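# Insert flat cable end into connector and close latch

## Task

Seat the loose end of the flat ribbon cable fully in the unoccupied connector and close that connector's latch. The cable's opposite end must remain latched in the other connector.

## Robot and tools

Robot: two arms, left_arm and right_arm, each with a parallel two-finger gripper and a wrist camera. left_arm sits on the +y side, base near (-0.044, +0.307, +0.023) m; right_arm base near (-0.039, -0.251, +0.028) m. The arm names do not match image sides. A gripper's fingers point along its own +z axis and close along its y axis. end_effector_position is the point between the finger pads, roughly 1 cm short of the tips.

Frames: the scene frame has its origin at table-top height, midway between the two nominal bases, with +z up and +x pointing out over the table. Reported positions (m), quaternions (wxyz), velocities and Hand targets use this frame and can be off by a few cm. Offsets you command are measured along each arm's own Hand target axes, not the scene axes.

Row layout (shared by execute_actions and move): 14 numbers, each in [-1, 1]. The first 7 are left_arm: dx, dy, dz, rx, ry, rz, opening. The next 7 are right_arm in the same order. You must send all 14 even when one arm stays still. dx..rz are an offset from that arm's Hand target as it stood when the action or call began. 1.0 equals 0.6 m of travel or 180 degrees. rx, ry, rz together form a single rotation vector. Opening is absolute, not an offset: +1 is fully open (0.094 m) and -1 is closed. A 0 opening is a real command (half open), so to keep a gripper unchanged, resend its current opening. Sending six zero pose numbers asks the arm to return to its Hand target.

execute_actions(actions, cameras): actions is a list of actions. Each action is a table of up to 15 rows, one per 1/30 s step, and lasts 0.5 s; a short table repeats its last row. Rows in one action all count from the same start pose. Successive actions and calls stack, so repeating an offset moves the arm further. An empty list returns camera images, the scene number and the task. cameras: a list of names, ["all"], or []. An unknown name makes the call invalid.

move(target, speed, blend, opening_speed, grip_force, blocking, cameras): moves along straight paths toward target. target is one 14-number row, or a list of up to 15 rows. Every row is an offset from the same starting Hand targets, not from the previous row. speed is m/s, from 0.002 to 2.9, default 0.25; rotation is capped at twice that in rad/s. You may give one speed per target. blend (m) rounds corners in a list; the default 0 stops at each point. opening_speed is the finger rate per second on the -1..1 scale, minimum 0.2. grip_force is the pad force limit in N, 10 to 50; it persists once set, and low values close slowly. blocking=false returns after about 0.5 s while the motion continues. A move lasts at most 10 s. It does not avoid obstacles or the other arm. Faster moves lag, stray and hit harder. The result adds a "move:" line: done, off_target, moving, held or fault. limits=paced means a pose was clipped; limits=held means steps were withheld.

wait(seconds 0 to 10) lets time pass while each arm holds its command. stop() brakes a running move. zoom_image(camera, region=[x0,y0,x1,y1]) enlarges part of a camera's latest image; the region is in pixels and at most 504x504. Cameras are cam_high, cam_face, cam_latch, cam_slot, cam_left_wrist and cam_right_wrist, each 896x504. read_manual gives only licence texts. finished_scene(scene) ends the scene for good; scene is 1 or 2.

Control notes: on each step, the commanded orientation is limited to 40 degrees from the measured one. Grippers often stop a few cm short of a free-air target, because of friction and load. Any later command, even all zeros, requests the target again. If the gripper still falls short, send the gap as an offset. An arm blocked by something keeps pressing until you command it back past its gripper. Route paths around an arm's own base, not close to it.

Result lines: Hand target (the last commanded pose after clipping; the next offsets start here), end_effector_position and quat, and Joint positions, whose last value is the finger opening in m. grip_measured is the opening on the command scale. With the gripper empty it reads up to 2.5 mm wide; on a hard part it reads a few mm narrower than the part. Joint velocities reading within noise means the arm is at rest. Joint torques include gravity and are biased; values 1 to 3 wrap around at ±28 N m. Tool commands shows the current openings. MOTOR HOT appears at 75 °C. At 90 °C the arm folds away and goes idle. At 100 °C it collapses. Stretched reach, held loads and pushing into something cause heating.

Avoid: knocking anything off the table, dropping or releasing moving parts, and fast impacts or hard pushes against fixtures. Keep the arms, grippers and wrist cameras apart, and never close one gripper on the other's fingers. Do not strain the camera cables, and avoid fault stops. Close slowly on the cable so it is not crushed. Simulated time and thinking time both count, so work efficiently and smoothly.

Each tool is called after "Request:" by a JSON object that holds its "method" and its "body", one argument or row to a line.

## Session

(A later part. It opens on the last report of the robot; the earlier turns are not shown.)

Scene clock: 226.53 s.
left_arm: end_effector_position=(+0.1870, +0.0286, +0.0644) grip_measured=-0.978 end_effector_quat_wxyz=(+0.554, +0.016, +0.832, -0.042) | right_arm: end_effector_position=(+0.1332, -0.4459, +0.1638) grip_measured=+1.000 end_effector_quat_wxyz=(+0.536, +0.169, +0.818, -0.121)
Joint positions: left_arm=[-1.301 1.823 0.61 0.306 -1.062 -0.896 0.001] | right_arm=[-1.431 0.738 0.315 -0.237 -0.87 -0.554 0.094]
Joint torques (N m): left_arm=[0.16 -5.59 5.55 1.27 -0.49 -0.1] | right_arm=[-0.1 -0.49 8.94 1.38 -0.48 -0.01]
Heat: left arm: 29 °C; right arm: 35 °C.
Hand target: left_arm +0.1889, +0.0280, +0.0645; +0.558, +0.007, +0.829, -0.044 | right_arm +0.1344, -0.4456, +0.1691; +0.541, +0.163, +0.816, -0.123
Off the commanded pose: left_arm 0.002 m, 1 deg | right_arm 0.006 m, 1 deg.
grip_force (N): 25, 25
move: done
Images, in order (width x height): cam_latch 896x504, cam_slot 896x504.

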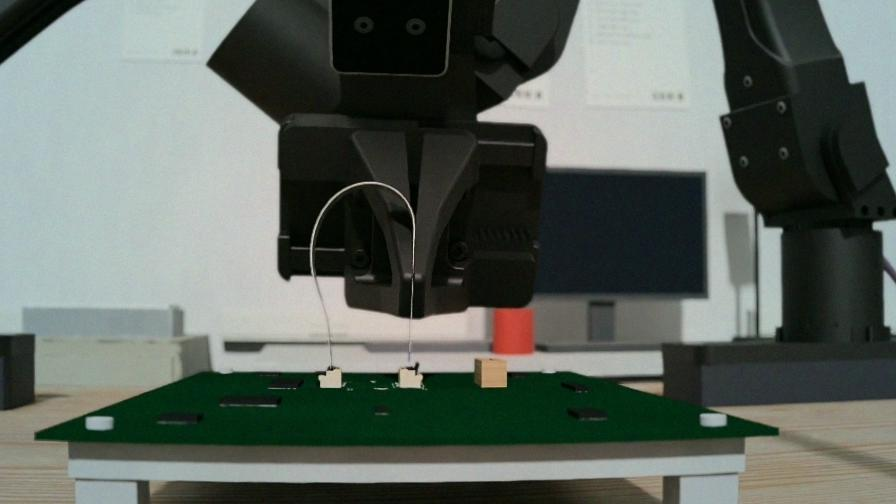

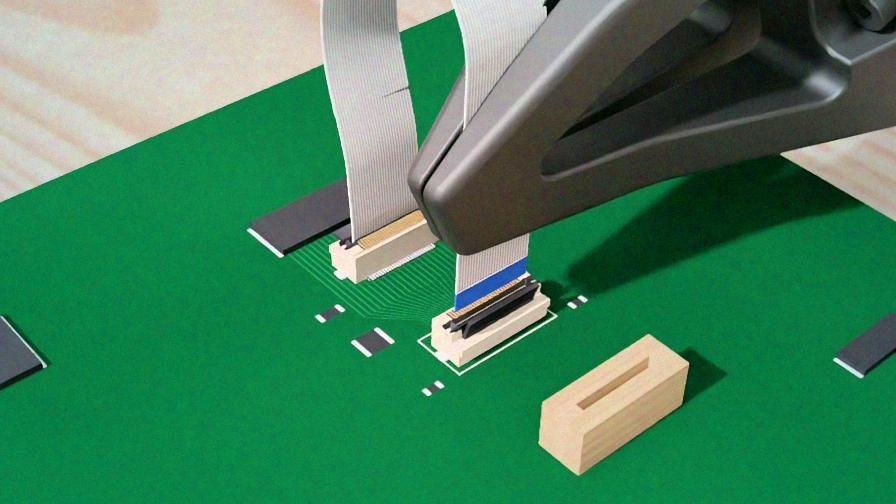

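Request:
{"method": "move", "body": {
  "target": [0.00401,0.00028,0.00162,-0.0005,0.0004,0.00116,-1,0,0,0,0,0,0,1],
  "speed": 0.02,
  "cameras": ["cam_latch","cam_slot"]
}}

Request:
{"method": "zoom_image", "body": {
  "camera": "cam_latch",
  "region": [325, 300, 435, 400]
}}

Request:
{"method": "zoom_image", "body": {
  "camera": "cam_slot",
  "region": [435, 250, 555, 350]
}}

Scene clock: 228.83 s.
left_arm: end_effector_position=(+0.1870, +0.0287, +0.0616) grip_measured=-0.978 end_effector_quat_wxyz=(+0.553, +0.017, +0.832, -0.039) | right_arm: end_effector_position=(+0.1332, -0.4459, +0.1638) grip_measured=+1.000 end_effector_quat_wxyz=(+0.536, +0.169, +0.818, -0.121)
Joint positions: left_arm=[-1.301 1.834 0.61 0.311 -1.062 -0.896 0.001] | right_arm=[-1.431 0.738 0.315 -0.237 -0.87 -0.554 0.094]
Joint torques (N m): left_arm=[0.18 -5.57 5.49 1.3 -0.5 -0.11] | right_arm=[-0.09 -0.47 8.91 1.39 -0.48 0]
Heat: left arm: 29 °C; right arm: 35 °C.
Hand target: left_arm +0.1889, +0.0280, +0.0619; +0.557, +0.008, +0.829, -0.043 | right_arm +0.1344, -0.4456, +0.1691; +0.541, +0.163, +0.816, -0.123
Off the commanded pose: left_arm 0.002 m, 1 deg | right_arm 0.006 m, 1 deg.
grip_force (N): 25, 25
move: done
Images, in order (width x height): cam_latch 896x504, cam_slot 896x504.

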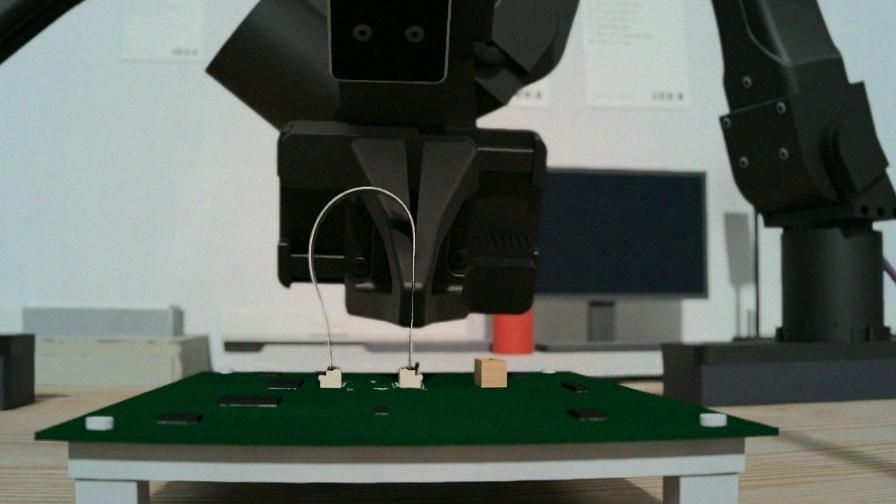

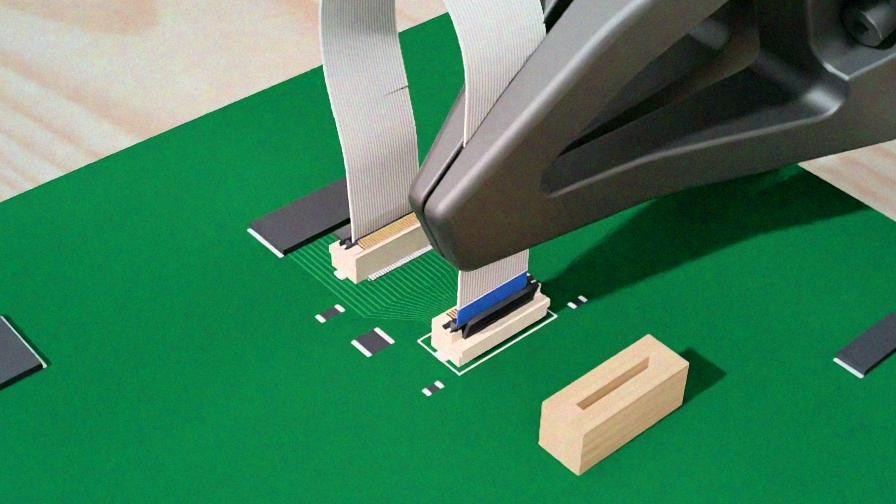

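Scaled by 4.582 from the camera's 896x504 image, which has a finer 1280x720 frame.

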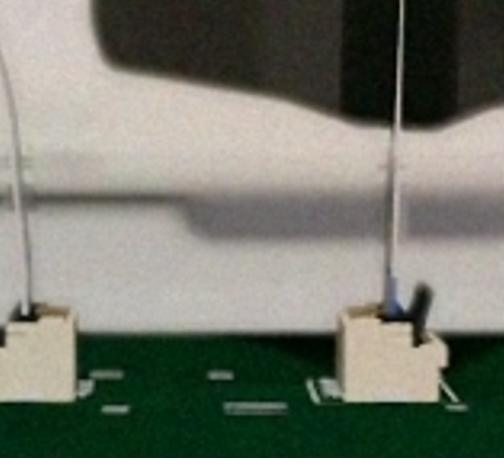

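Scaled by 4.200 from the camera's 896x504 image, which has a finer 1280x720 frame.

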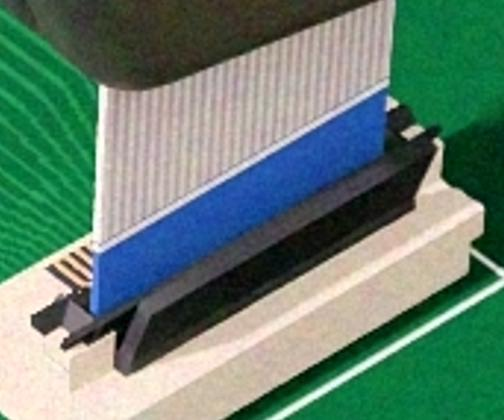

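Request:
{"method": "move", "body": {
  "target": [0.0031,0.0002,0.00125,-0.0004,0.0003,0.0009,-1,0,0,0,0,0,0,1],
  "speed": 0.02,
  "cameras": ["cam_latch","cam_slot"]
}}

Request:
{"method": "zoom_image", "body": {
  "camera": "cam_latch",
  "region": [325, 300, 435, 400]
}}

Request:
{"method": "zoom_image", "body": {
  "camera": "cam_slot",
  "region": [435, 250, 555, 350]
}}

Scene clock: 230.30 s.
left_arm: end_effector_position=(+0.1869, +0.0287, +0.0595) grip_measured=-0.978 end_effector_quat_wxyz=(+0.552, +0.018, +0.832, -0.038) | right_arm: end_effector_position=(+0.1332, -0.4459, +0.1638) grip_measured=+1.000 end_effector_quat_wxyz=(+0.536, +0.169, +0.818, -0.121)
Joint positions: left_arm=[-1.301 1.842 0.61 0.316 -1.061 -0.896 0.001] | right_arm=[-1.431 0.738 0.315 -0.237 -0.87 -0.554 0.094]
Joint torques (N m): left_arm=[0.17 -5.65 5.52 1.31 -0.51 -0.11] | right_arm=[-0.08 -0.4 8.92 1.38 -0.49 -0.01]
Heat: left arm: 29 °C; right arm: 35 °C.
Hand target: left_arm +0.1889, +0.0280, +0.0599; +0.557, +0.009, +0.829, -0.041 | right_arm +0.1344, -0.4456, +0.1691; +0.541, +0.163, +0.816, -0.123
Off the commanded pose: left_arm 0.002 m, 1 deg | right_arm 0.006 m, 1 deg.
grip_force (N): 25, 25
move: done
Images, in order (width x height): cam_latch 896x504, cam_slot 896x504.

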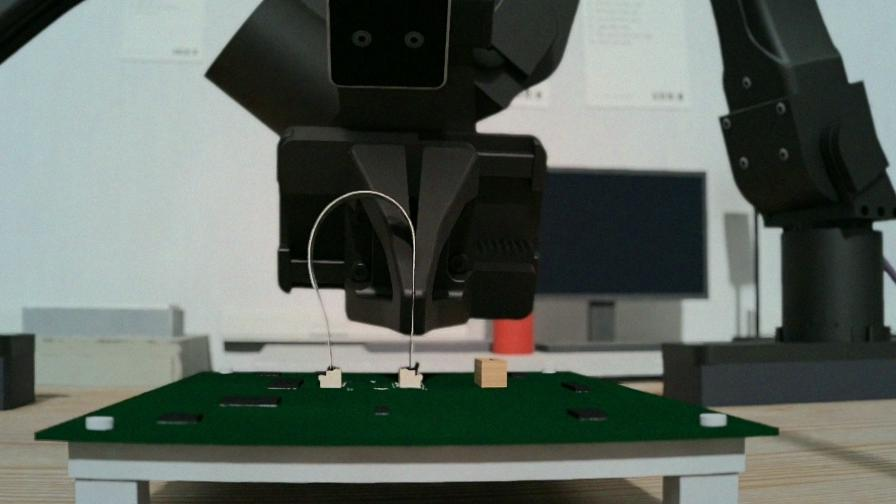

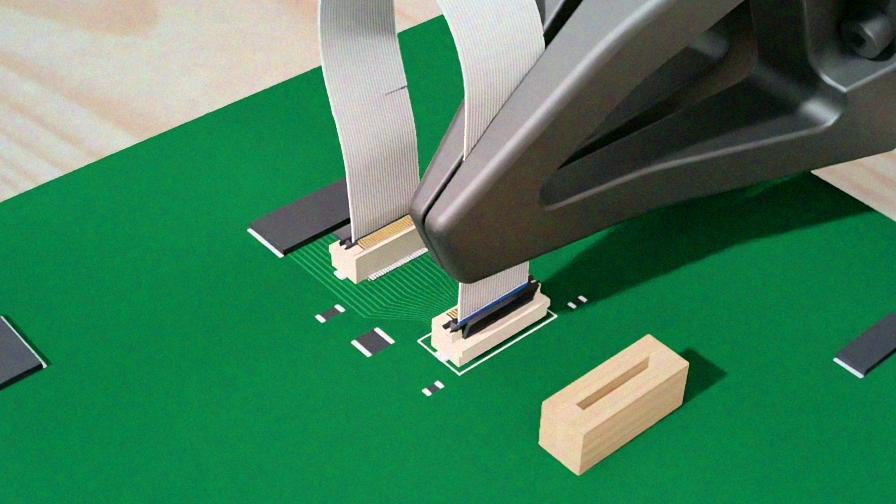

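Scaled by 4.582 from the camera's 896x504 image, which has a finer 1280x720 frame.

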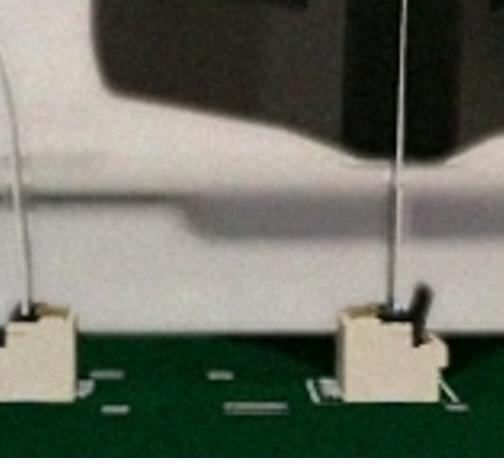

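Scaled by 4.200 from the camera's 896x504 image, which has a finer 1280x720 frame.

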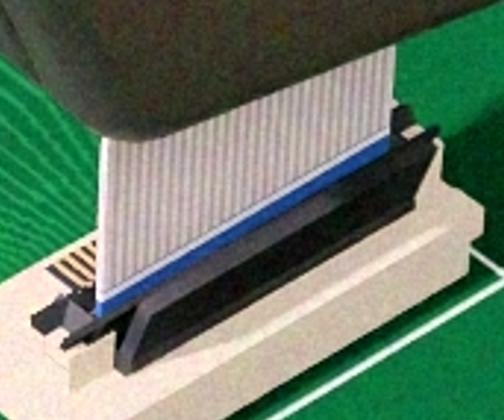

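Request:
{"method": "move", "body": {
  "target": [0.0023,0.00015,0.00093,-0.0003,0.00023,0.00067,-1,0,0,0,0,0,0,1],
  "speed": 0.02,
  "cameras": ["cam_latch","cam_slot","cam_face"]
}}

Request:
{"method": "zoom_image", "body": {
  "camera": "cam_latch",
  "region": [325, 300, 435, 400]
}}

Request:
{"method": "zoom_image", "body": {
  "camera": "cam_slot",
  "region": [435, 250, 555, 350]
}}

Scene clock: 231.73 s.
left_arm: end_effector_position=(+0.1869, +0.0286, +0.0584) grip_measured=-0.978 end_effector_quat_wxyz=(+0.552, +0.018, +0.833, -0.038) | right_arm: end_effector_position=(+0.1332, -0.4459, +0.1638) grip_measured=+1.000 end_effector_quat_wxyz=(+0.536, +0.169, +0.818, -0.121)
Joint positions: left_arm=[-1.301 1.847 0.61 0.321 -1.061 -0.896 0.001] | right_arm=[-1.431 0.738 0.315 -0.237 -0.87 -0.554 0.094]
Joint torques (N m): left_arm=[0.17 -5.61 5.49 1.29 -0.51 -0.11] | right_arm=[-0.09 -0.44 8.9 1.37 -0.48 0]
Heat: left arm: 29 °C; right arm: 35 °C.
Hand target: left_arm +0.1888, +0.0280, +0.0583; +0.557, +0.010, +0.830, -0.040 | right_arm +0.1344, -0.4456, +0.1691; +0.541, +0.163, +0.816, -0.123
Off the commanded pose: left_arm 0.002 m, 1 deg | right_arm 0.006 m, 1 deg.
grip_force (N): 25, 25
move: done
Images, in order (width x height): cam_face 896x504, cam_latch 896x504, cam_slot 896x504.

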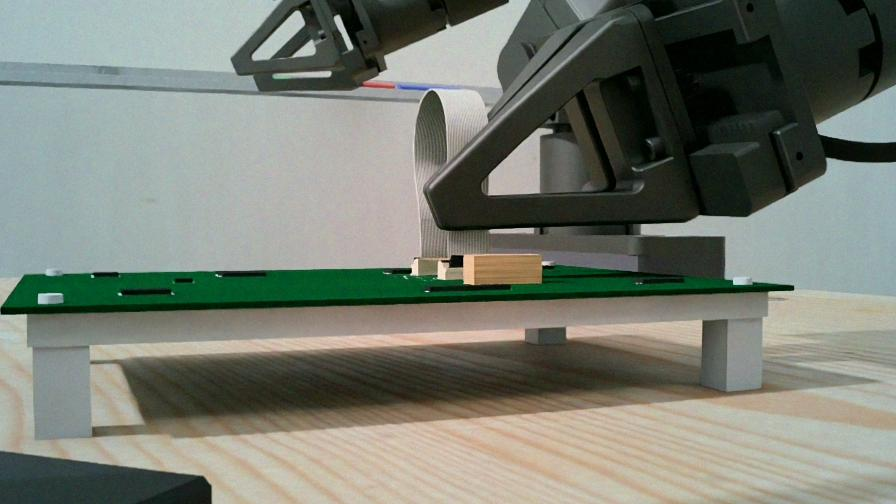

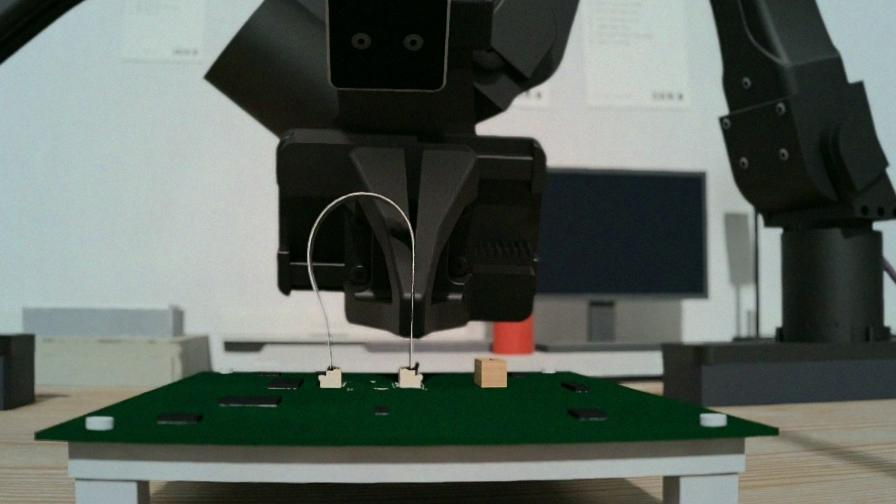

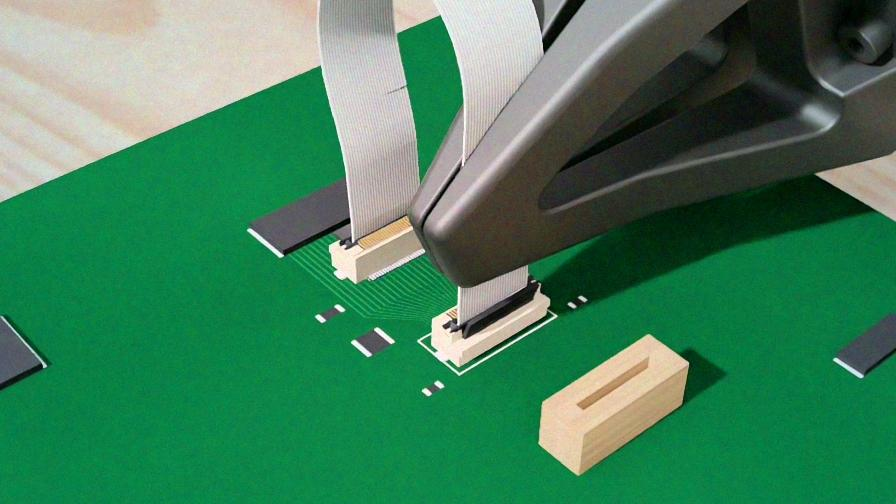

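Scaled by 4.582 from the camera's 896x504 image, which has a finer 1280x720 frame.

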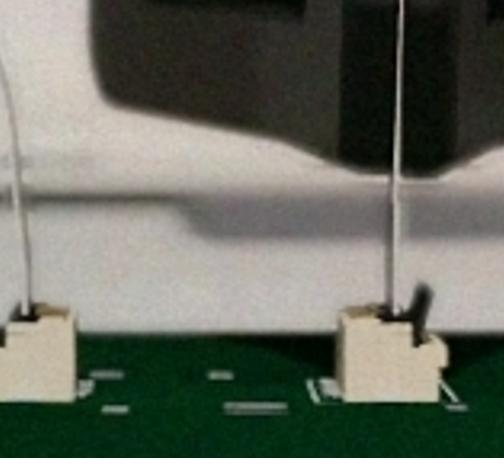

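Scaled by 4.200 from the camera's 896x504 image, which has a finer 1280x720 frame.

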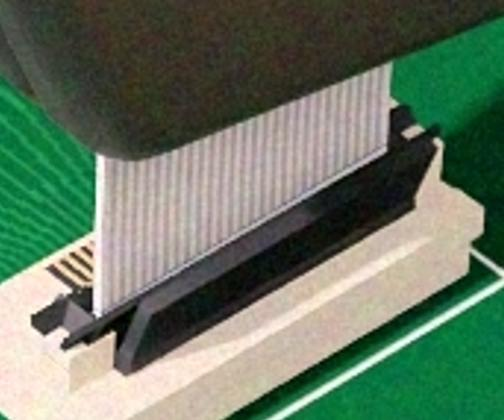

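Request:
{"method": "move", "body": {
  "target": [0.0016,0.0001,0.0006,-0.0002,0.00015,0.00045,-1,0,0,0,0,0,0,1],
  "speed": 0.02,
  "cameras": ["cam_latch","cam_slot"]
}}

Request:
{"method": "zoom_image", "body": {
  "camera": "cam_latch",
  "region": [380, 310, 450, 400]
}}

Request:
{"method": "zoom_image", "body": {
  "camera": "cam_slot",
  "region": [435, 270, 535, 350]
}}

Scene clock: 233.57 s.
left_arm: end_effector_position=(+0.1871, +0.0283, +0.0582) grip_measured=-0.978 end_effector_quat_wxyz=(+0.553, +0.017, +0.832, -0.039) | right_arm: end_effector_position=(+0.1332, -0.4459, +0.1638) grip_measured=+1.000 end_effector_quat_wxyz=(+0.536, +0.169, +0.818, -0.121)
Joint positions: left_arm=[-1.301 1.85 0.61 0.326 -1.062 -0.896 0.001] | right_arm=[-1.431 0.738 0.315 -0.237 -0.87 -0.554 0.094]
Joint torques (N m): left_arm=[0.17 -5.45 5.46 1.28 -0.49 -0.11] | right_arm=[-0.1 -0.47 8.91 1.37 -0.45 0]
Heat: left arm: 29 °C; right arm: 35 °C.
Hand target: left_arm +0.1888, +0.0280, +0.0573; +0.557, +0.010, +0.830, -0.040 | right_arm +0.1344, -0.4456, +0.1691; +0.541, +0.163, +0.816, -0.123
Off the commanded pose: left_arm 0.002 m, 1 deg | right_arm 0.006 m, 1 deg.
grip_force (N): 25, 25
move: done
Images, in order (width x height): cam_latch 896x504, cam_slot 896x504.

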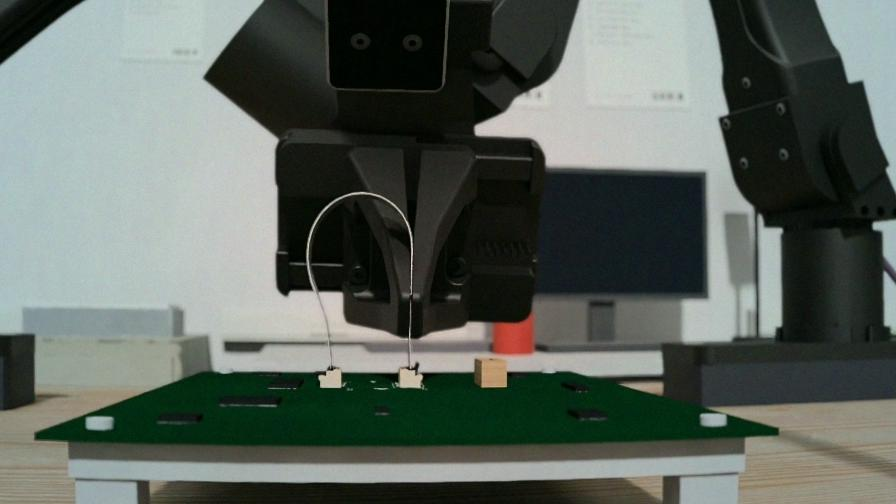

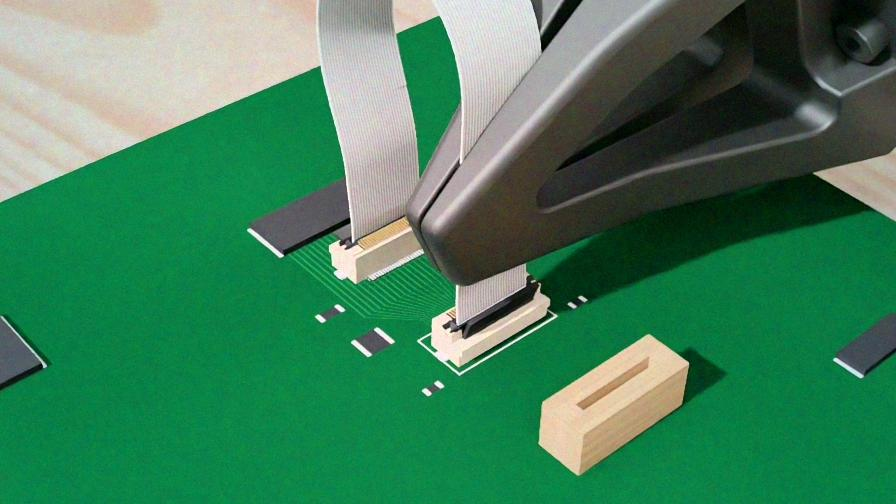

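Scaled by 5.600 from the camera's 896x504 image, which has a finer 1280x720 frame.

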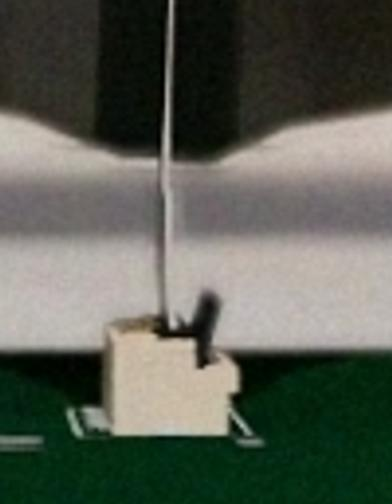

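Scaled by 5.040 from the camera's 896x504 image, which has a finer 1280x720 frame.

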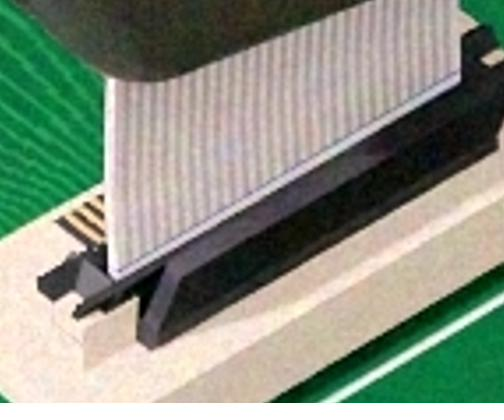

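Request:
{"method": "move", "body": {
  "target": [0,0,0,0,0,0,-0.8,0,0,0,0,0,0,1],
  "speed": 0.02,
  "opening_speed": 0.3,
  "cameras": ["cam_latch","cam_slot"]
}}

Request:
{"method": "zoom_image", "body": {
  "camera": "cam_latch",
  "region": [380, 310, 450, 400]
}}

Request:
{"method": "zoom_image", "body": {
  "camera": "cam_slot",
  "region": [435, 270, 535, 350]
}}

Scene clock: 240.53 s.
left_arm: end_effector_position=(+0.1871, +0.0282, +0.0583) grip_measured=-0.802 end_effector_quat_wxyz=(+0.553, +0.017, +0.832, -0.039) | right_arm: end_effector_position=(+0.1332, -0.4459, +0.1638) grip_measured=+1.000 end_effector_quat_wxyz=(+0.536, +0.169, +0.818, -0.121)
Joint positions: left_arm=[-1.301 1.85 0.61 0.326 -1.062 -0.896 0.009] | right_arm=[-1.431 0.738 0.315 -0.237 -0.87 -0.554 0.094]
Joint torques (N m): left_arm=[0.14 -5.5 5.48 1.26 -0.49 -0.11] | right_arm=[-0.09 -0.53 8.88 1.39 -0.46 -0.01]
Heat: left arm: 29 °C; right arm: 35 °C.
Hand target: left_arm +0.1888, +0.0281, +0.0573; +0.557, +0.010, +0.830, -0.040 | right_arm +0.1344, -0.4456, +0.1691; +0.541, +0.163, +0.816, -0.123
Off the commanded pose: left_arm 0.002 m, 1 deg | right_arm 0.006 m, 1 deg.
grip_force (N): 25, 25
move: done
Images, in order (width x height): cam_latch 896x504, cam_slot 896x504.

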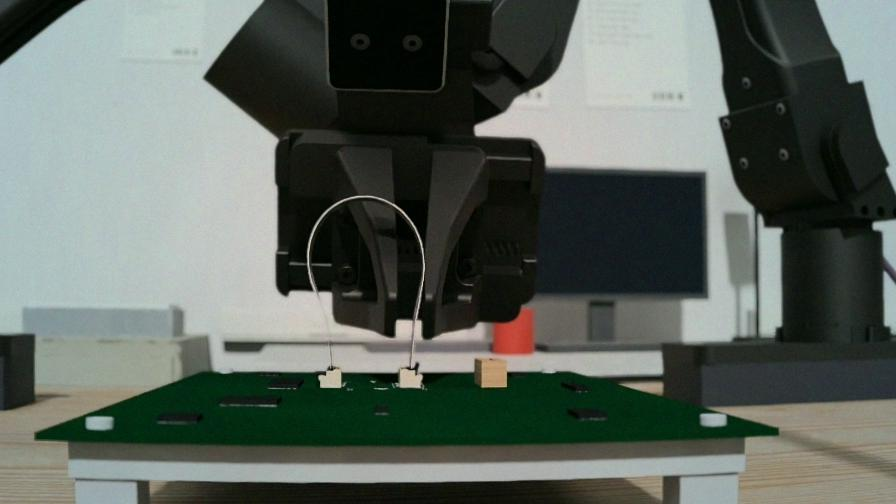

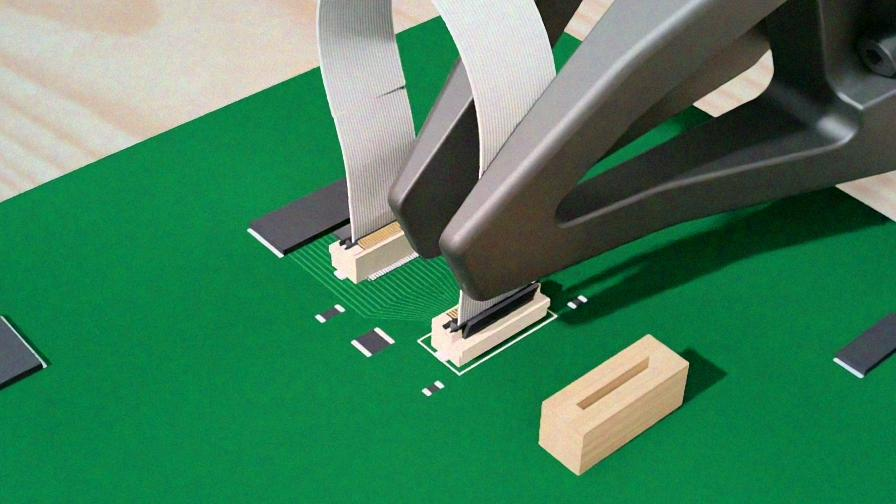

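Scaled by 5.600 from the camera's 896x504 image, which has a finer 1280x720 frame.

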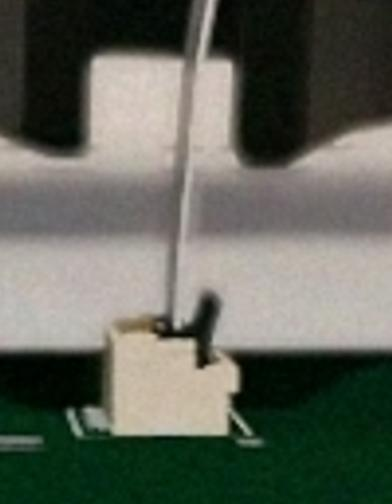

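Scaled by 5.040 from the camera's 896x504 image, which has a finer 1280x720 frame.

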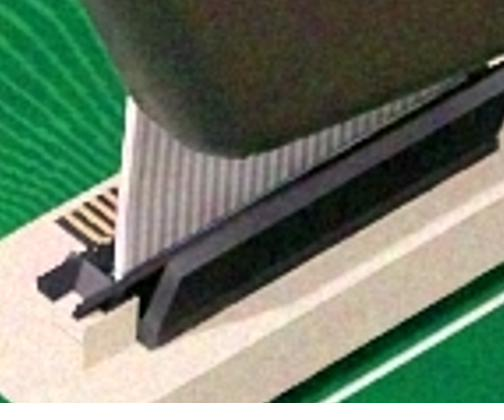

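Request:
{"method": "move", "body": {
  "target": [0,-0.0142,0.0009,0,0,0,-0.7,0,0,0,0,0,0,1],
  "speed": 0.03,
  "opening_speed": 0.3,
  "cameras": ["cam_latch","cam_slot"]
}}

Request:
{"method": "zoom_image", "body": {
  "camera": "cam_latch",
  "region": [365, 300, 465, 400]
}}

Scene clock: 244.00 s.
left_arm: end_effector_position=(+0.1878, +0.0253, +0.0546) grip_measured=-0.702 end_effector_quat_wxyz=(+0.552, +0.016, +0.833, -0.037) | right_arm: end_effector_position=(+0.1332, -0.4459, +0.1638) grip_measured=+1.000 end_effector_quat_wxyz=(+0.536, +0.169, +0.818, -0.121)
Joint positions: left_arm=[-1.301 1.873 0.626 0.323 -1.062 -0.906 0.014] | right_arm=[-1.431 0.738 0.315 -0.237 -0.87 -0.554 0.094]
Joint torques (N m): left_arm=[-0.39 -5.76 7.46 1.03 -0.55 -0.11] | right_arm=[-0.06 -0.5 8.9 1.37 -0.47 0]
Heat: left arm: 29 °C; right arm: 35 °C.
Hand target: left_arm +0.1888, +0.0195, +0.0576; +0.557, +0.010, +0.830, -0.040 | right_arm +0.1344, -0.4456, +0.1691; +0.541, +0.163, +0.816, -0.123
Off the commanded pose: left_arm 0.007 m, 1 deg | right_arm 0.006 m, 1 deg.
grip_force (N): 25, 25
move: done
Images, in order (width x height): cam_latch 896x504, cam_slot 896x504.

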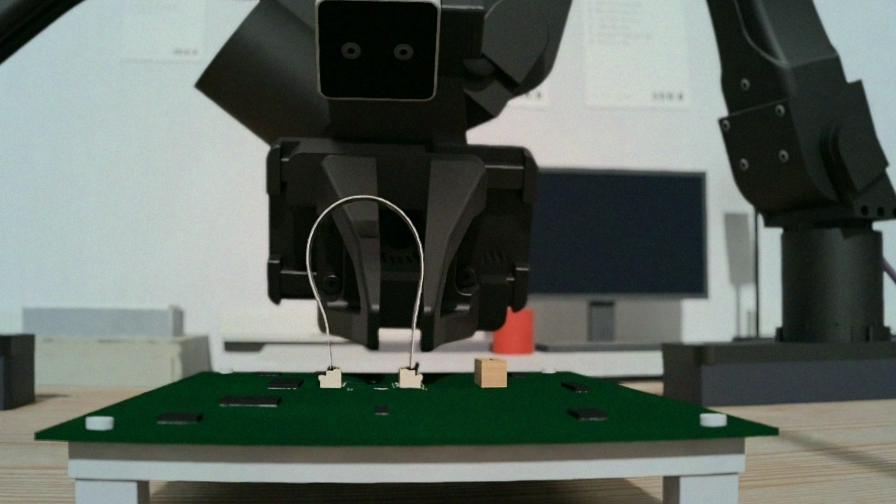

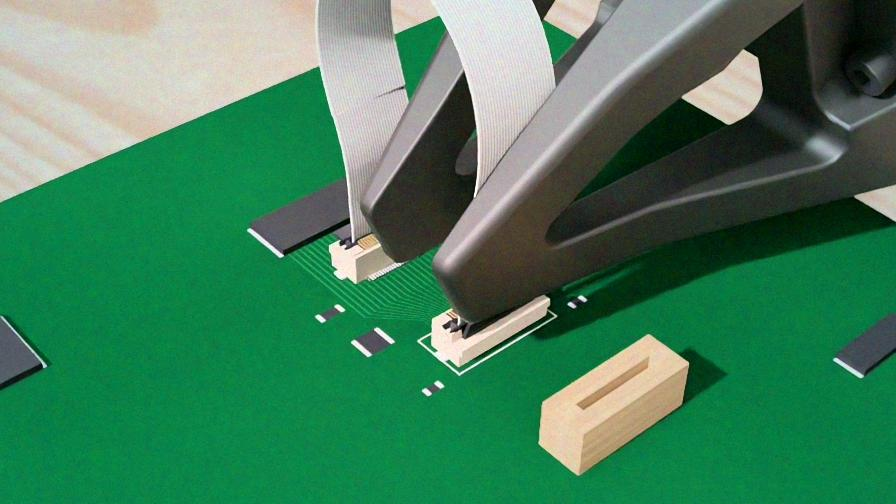

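Scaled by 5.040 from the camera's 896x504 image, which has a finer 1280x720 frame.

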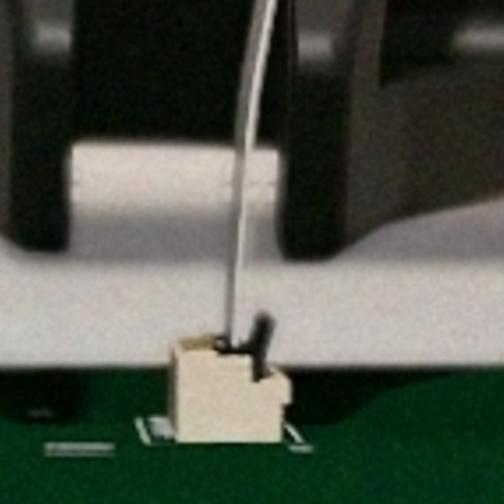

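Request:
{"method": "move", "body": {
  "target": [0.0047,-0.00117,0.0020,0,0,0,-0.7,0,0,0,0,0,0,1],
  "speed": 0.02,
  "cameras": ["cam_latch","cam_slot"]
}}

Request:
{"method": "zoom_image", "body": {
  "camera": "cam_latch",
  "region": [365, 300, 465, 400]
}}

Scene clock: 245.73 s.
left_arm: end_effector_position=(+0.1875, +0.0266, +0.0501) grip_measured=-0.702 end_effector_quat_wxyz=(+0.550, +0.019, +0.834, -0.032) | right_arm: end_effector_position=(+0.1332, -0.4459, +0.1638) grip_measured=+1.000 end_effector_quat_wxyz=(+0.536, +0.169, +0.818, -0.121)
Joint positions: left_arm=[-1.301 1.887 0.626 0.322 -1.062 -0.909 0.014] | right_arm=[-1.431 0.738 0.315 -0.237 -0.87 -0.554 0.094]
Joint torques (N m): left_arm=[-0.49 -5.94 7.6 1.12 -0.54 -0.09] | right_arm=[-0.09 -0.46 8.9 1.37 -0.48 -0.01]
Heat: left arm: 29 °C; right arm: 35 °C.
Hand target: left_arm +0.1888, +0.0186, +0.0547; +0.557, +0.010, +0.830, -0.040 | right_arm +0.1344, -0.4456, +0.1691; +0.541, +0.163, +0.816, -0.123
Off the commanded pose: left_arm 0.009 m, 2 deg | right_arm 0.006 m, 1 deg.
grip_force (N): 25, 25
move: done
Images, in order (width x height): cam_latch 896x504, cam_slot 896x504.

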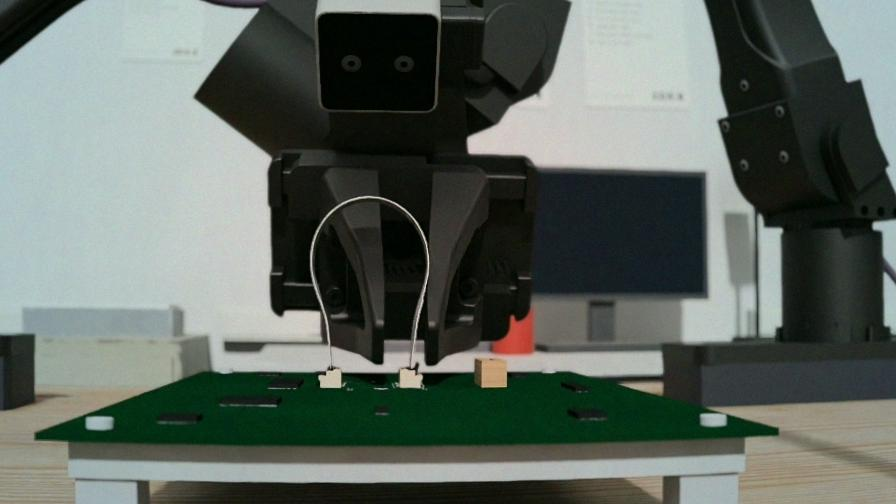

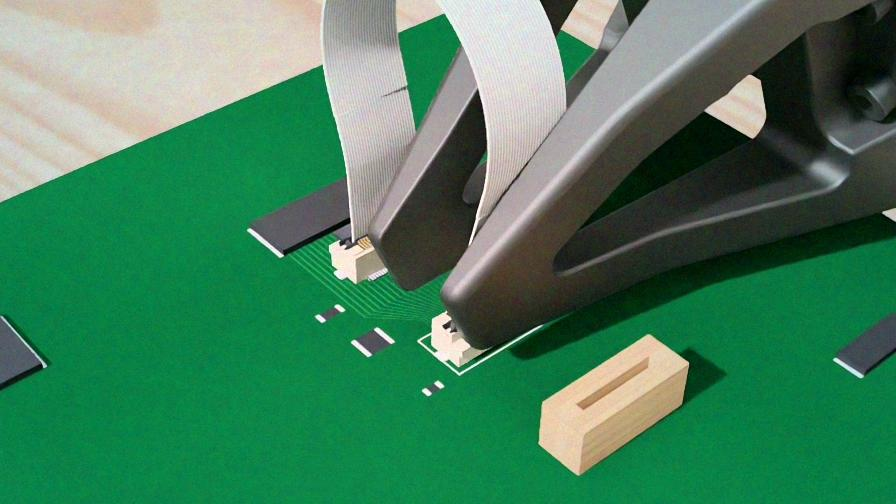

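Scaled by 5.040 from the camera's 896x504 image, which has a finer 1280x720 frame.

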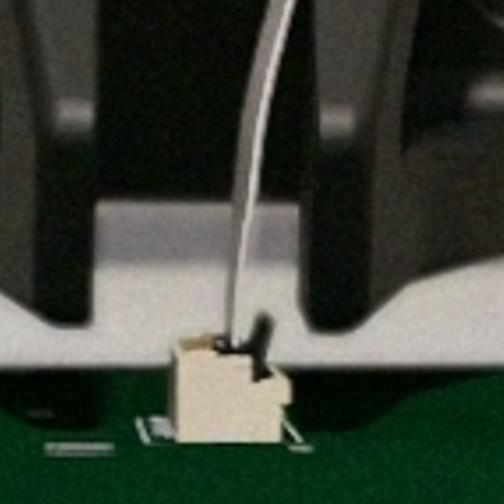

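Request:
{"method": "move", "body": {
  "target": [-0.00514,-0.00763,0.00049,0.00347,-0.00284,-0.00808,-0.7,0,0,0,0,0,0,1],
  "speed": 0.02,
  "cameras": ["cam_latch","cam_slot"]
}}

Request:
{"method": "zoom_image", "body": {
  "camera": "cam_latch",
  "region": [365, 300, 465, 400]
}}

Scene clock: 248.17 s.
left_arm: end_effector_position=(+0.1878, +0.0252, +0.0512) grip_measured=-0.702 end_effector_quat_wxyz=(+0.551, +0.016, +0.833, -0.037) | right_arm: end_effector_position=(+0.1332, -0.4459, +0.1638) grip_measured=+1.000 end_effector_quat_wxyz=(+0.536, +0.169, +0.818, -0.121)
Joint positions: left_arm=[-1.301 1.887 0.626 0.333 -1.062 -0.91 0.014] | right_arm=[-1.431 0.738 0.315 -0.237 -0.87 -0.554 0.094]
Joint torques (N m): left_arm=[-0.47 -5.79 8.05 1.29 -0.54 -0.11] | right_arm=[-0.14 -0.43 8.94 1.39 -0.45 -0.01]
Heat: left arm: 29 °C; right arm: 35 °C.
Hand target: left_arm +0.1900, +0.0141, +0.0577; +0.560, +0.002, +0.827, -0.051 | right_arm +0.1344, -0.4456, +0.1691; +0.541, +0.163, +0.816, -0.123
Off the commanded pose: left_arm 0.013 m, 3 deg | right_arm 0.006 m, 1 deg.
grip_force (N): 25, 25
move: off_target (left_arm)
Images, in order (width x height): cam_latch 896x504, cam_slot 896x504.

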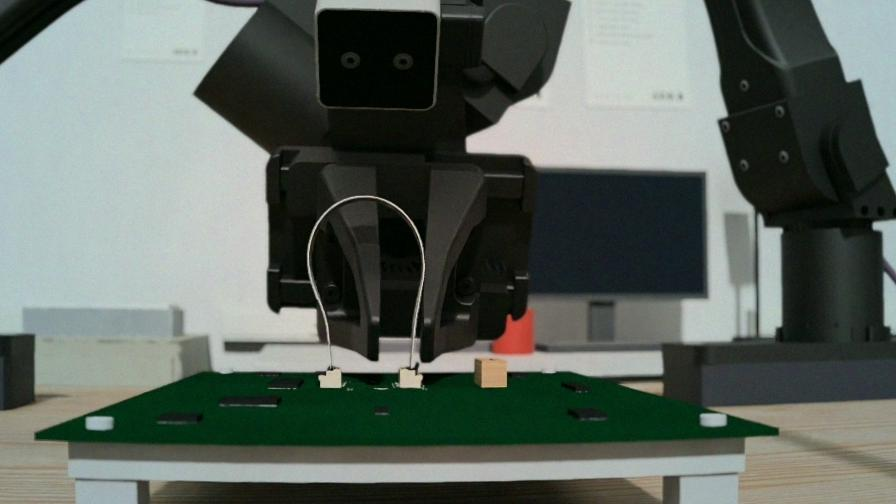

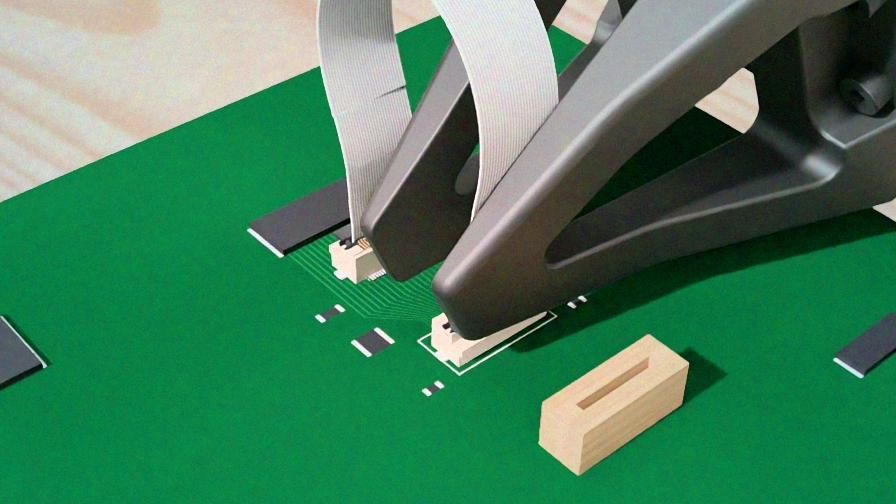

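Scaled by 5.040 from the camera's 896x504 image, which has a finer 1280x720 frame.

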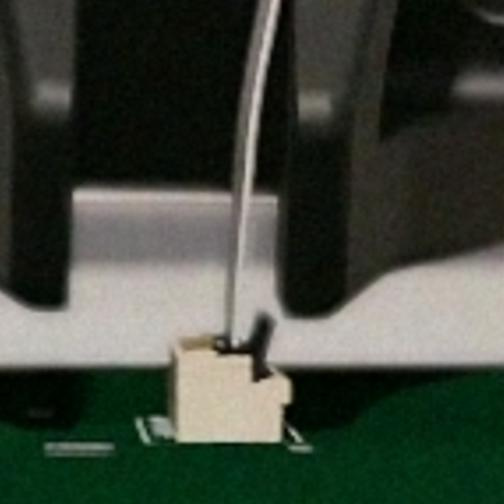

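Request:
{"method": "move", "body": {
  "target": [-0.0015,-0.0026,-0.0004,0,0,0,-0.7,0,0,0,0,0,0,1],
  "speed": 0.02,
  "cameras": ["cam_latch"]
}}

Request:
{"method": "zoom_image", "body": {
  "camera": "cam_latch",
  "region": [365, 300, 465, 400]
}}

Scene clock: 249.70 s.
left_arm: end_effector_position=(+0.1887, +0.0218, +0.0536) grip_measured=-0.702 end_effector_quat_wxyz=(+0.552, +0.012, +0.833, -0.041) | right_arm: end_effector_position=(+0.1332, -0.4459, +0.1638) grip_measured=+1.000 end_effector_quat_wxyz=(+0.536, +0.169, +0.818, -0.121)
Joint positions: left_arm=[-1.301 1.887 0.637 0.334 -1.062 -0.911 0.014] | right_arm=[-1.431 0.738 0.315 -0.237 -0.87 -0.554 0.094]
Joint torques (N m): left_arm=[-0.57 -5.83 7.83 1.2 -0.55 -0.11] | right_arm=[-0.08 -0.47 8.91 1.37 -0.48 -0.01]
Heat: left arm: 29 °C; right arm: 35 °C.
Hand target: left_arm +0.1900, +0.0126, +0.0587; +0.560, +0.002, +0.827, -0.051 | right_arm +0.1344, -0.4456, +0.1691; +0.541, +0.163, +0.816, -0.123
Off the commanded pose: left_arm 0.011 m, 2 deg | right_arm 0.006 m, 1 deg.
grip_force (N): 25, 25
move: off_target (left_arm)
Images, in order (width x height): cam_latch 896x504.

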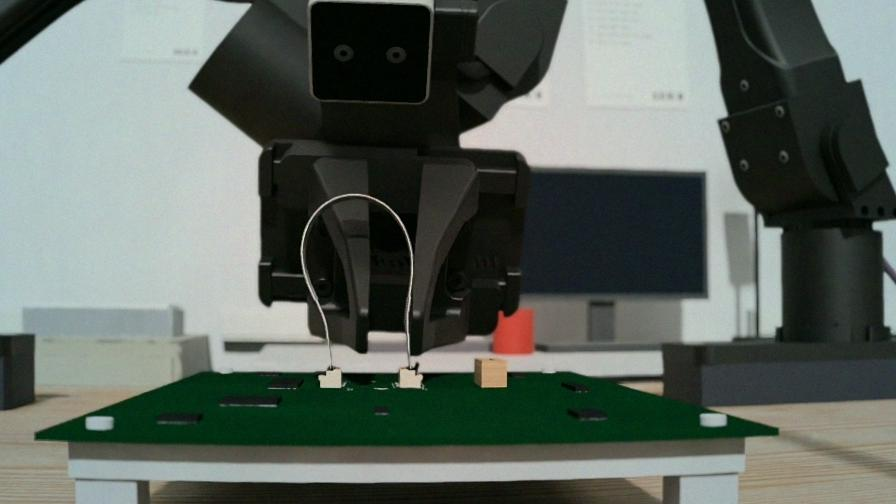

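Scaled by 5.040 from the camera's 896x504 image, which has a finer 1280x720 frame.

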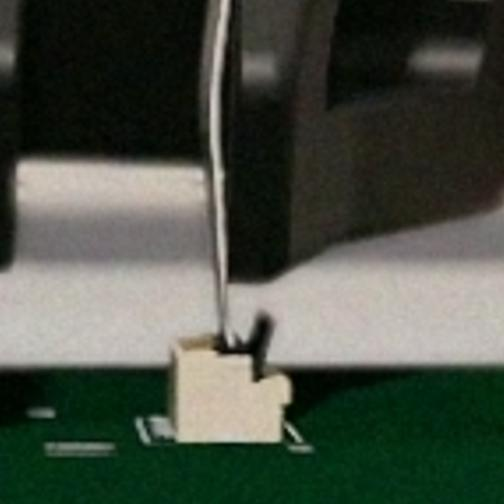

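Request:
{"method": "move", "body": {
  "target": [0.00413,0.00169,0.00119,-0.001,0.00082,0.00236,-0.7,0,0,0,0,0,0,1],
  "speed": 0.015,
  "cameras": ["cam_latch","cam_slot","cam_face"]
}}

Request:
{"method": "zoom_image", "body": {
  "camera": "cam_latch",
  "region": [365, 300, 465, 400]
}}

Scene clock: 251.50 s.
left_arm: end_effector_position=(+0.1885, +0.0225, +0.0511) grip_measured=-0.702 end_effector_quat_wxyz=(+0.551, +0.014, +0.833, -0.038) | right_arm: end_effector_position=(+0.1332, -0.4459, +0.1638) grip_measured=+1.000 end_effector_quat_wxyz=(+0.536, +0.169, +0.818, -0.121)
Joint positions: left_arm=[-1.301 1.895 0.637 0.334 -1.062 -0.911 0.014] | right_arm=[-1.431 0.738 0.315 -0.237 -0.87 -0.554 0.094]
Joint torques (N m): left_arm=[-0.54 -5.82 7.76 1.2 -0.56 -0.1] | right_arm=[-0.08 -0.46 8.94 1.39 -0.47 -0.01]
Heat: left arm: 29 °C; right arm: 35 °C.
Hand target: left_arm +0.1898, +0.0134, +0.0560; +0.559, +0.004, +0.828, -0.048 | right_arm +0.1344, -0.4456, +0.1691; +0.541, +0.163, +0.816, -0.123
Off the commanded pose: left_arm 0.010 m, 2 deg | right_arm 0.006 m, 1 deg.
grip_force (N): 25, 25
move: done
Images, in order (width x height): cam_face 896x504, cam_latch 896x504, cam_slot 896x504.

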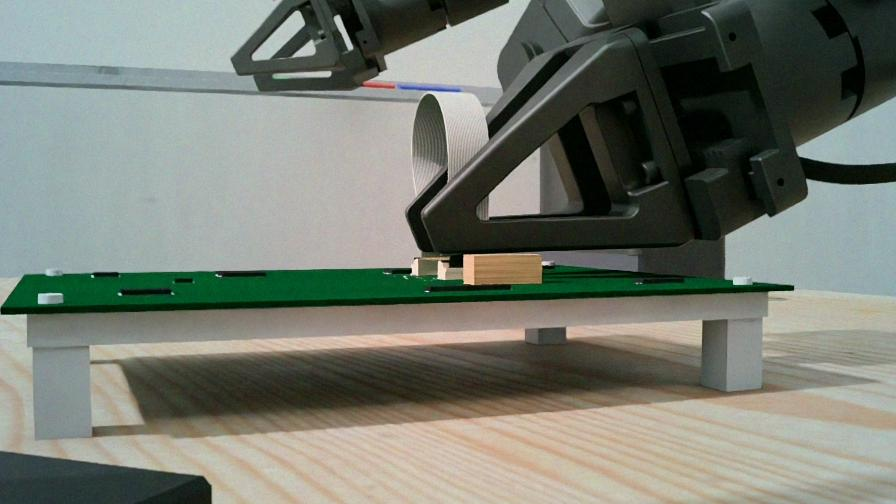

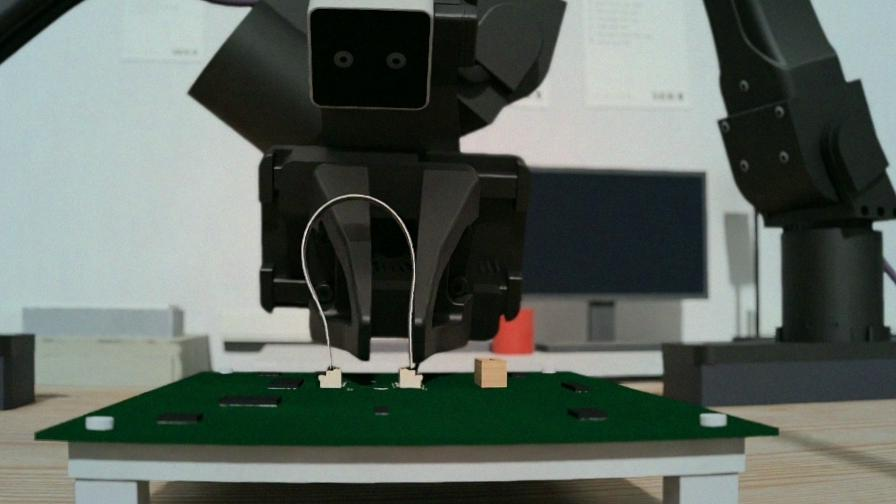

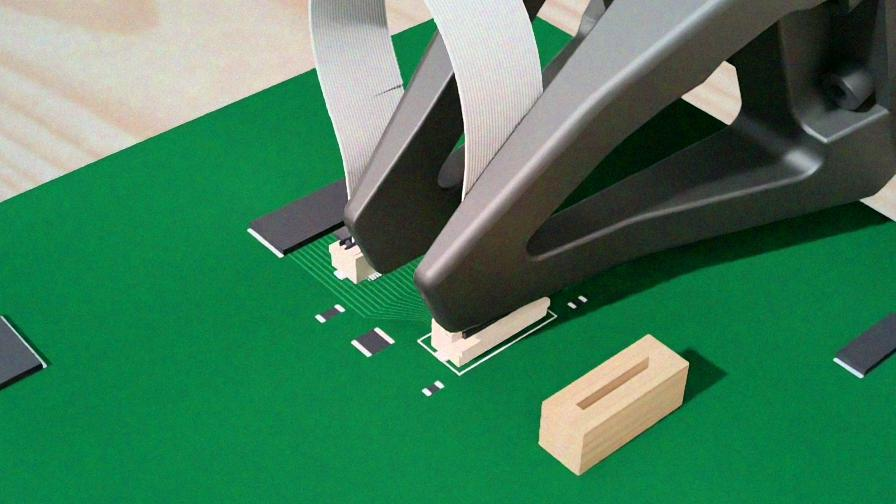

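Scaled by 5.040 from the camera's 896x504 image, which has a finer 1280x720 frame.

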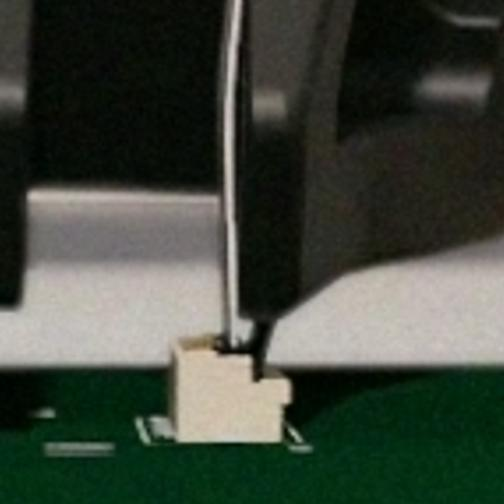

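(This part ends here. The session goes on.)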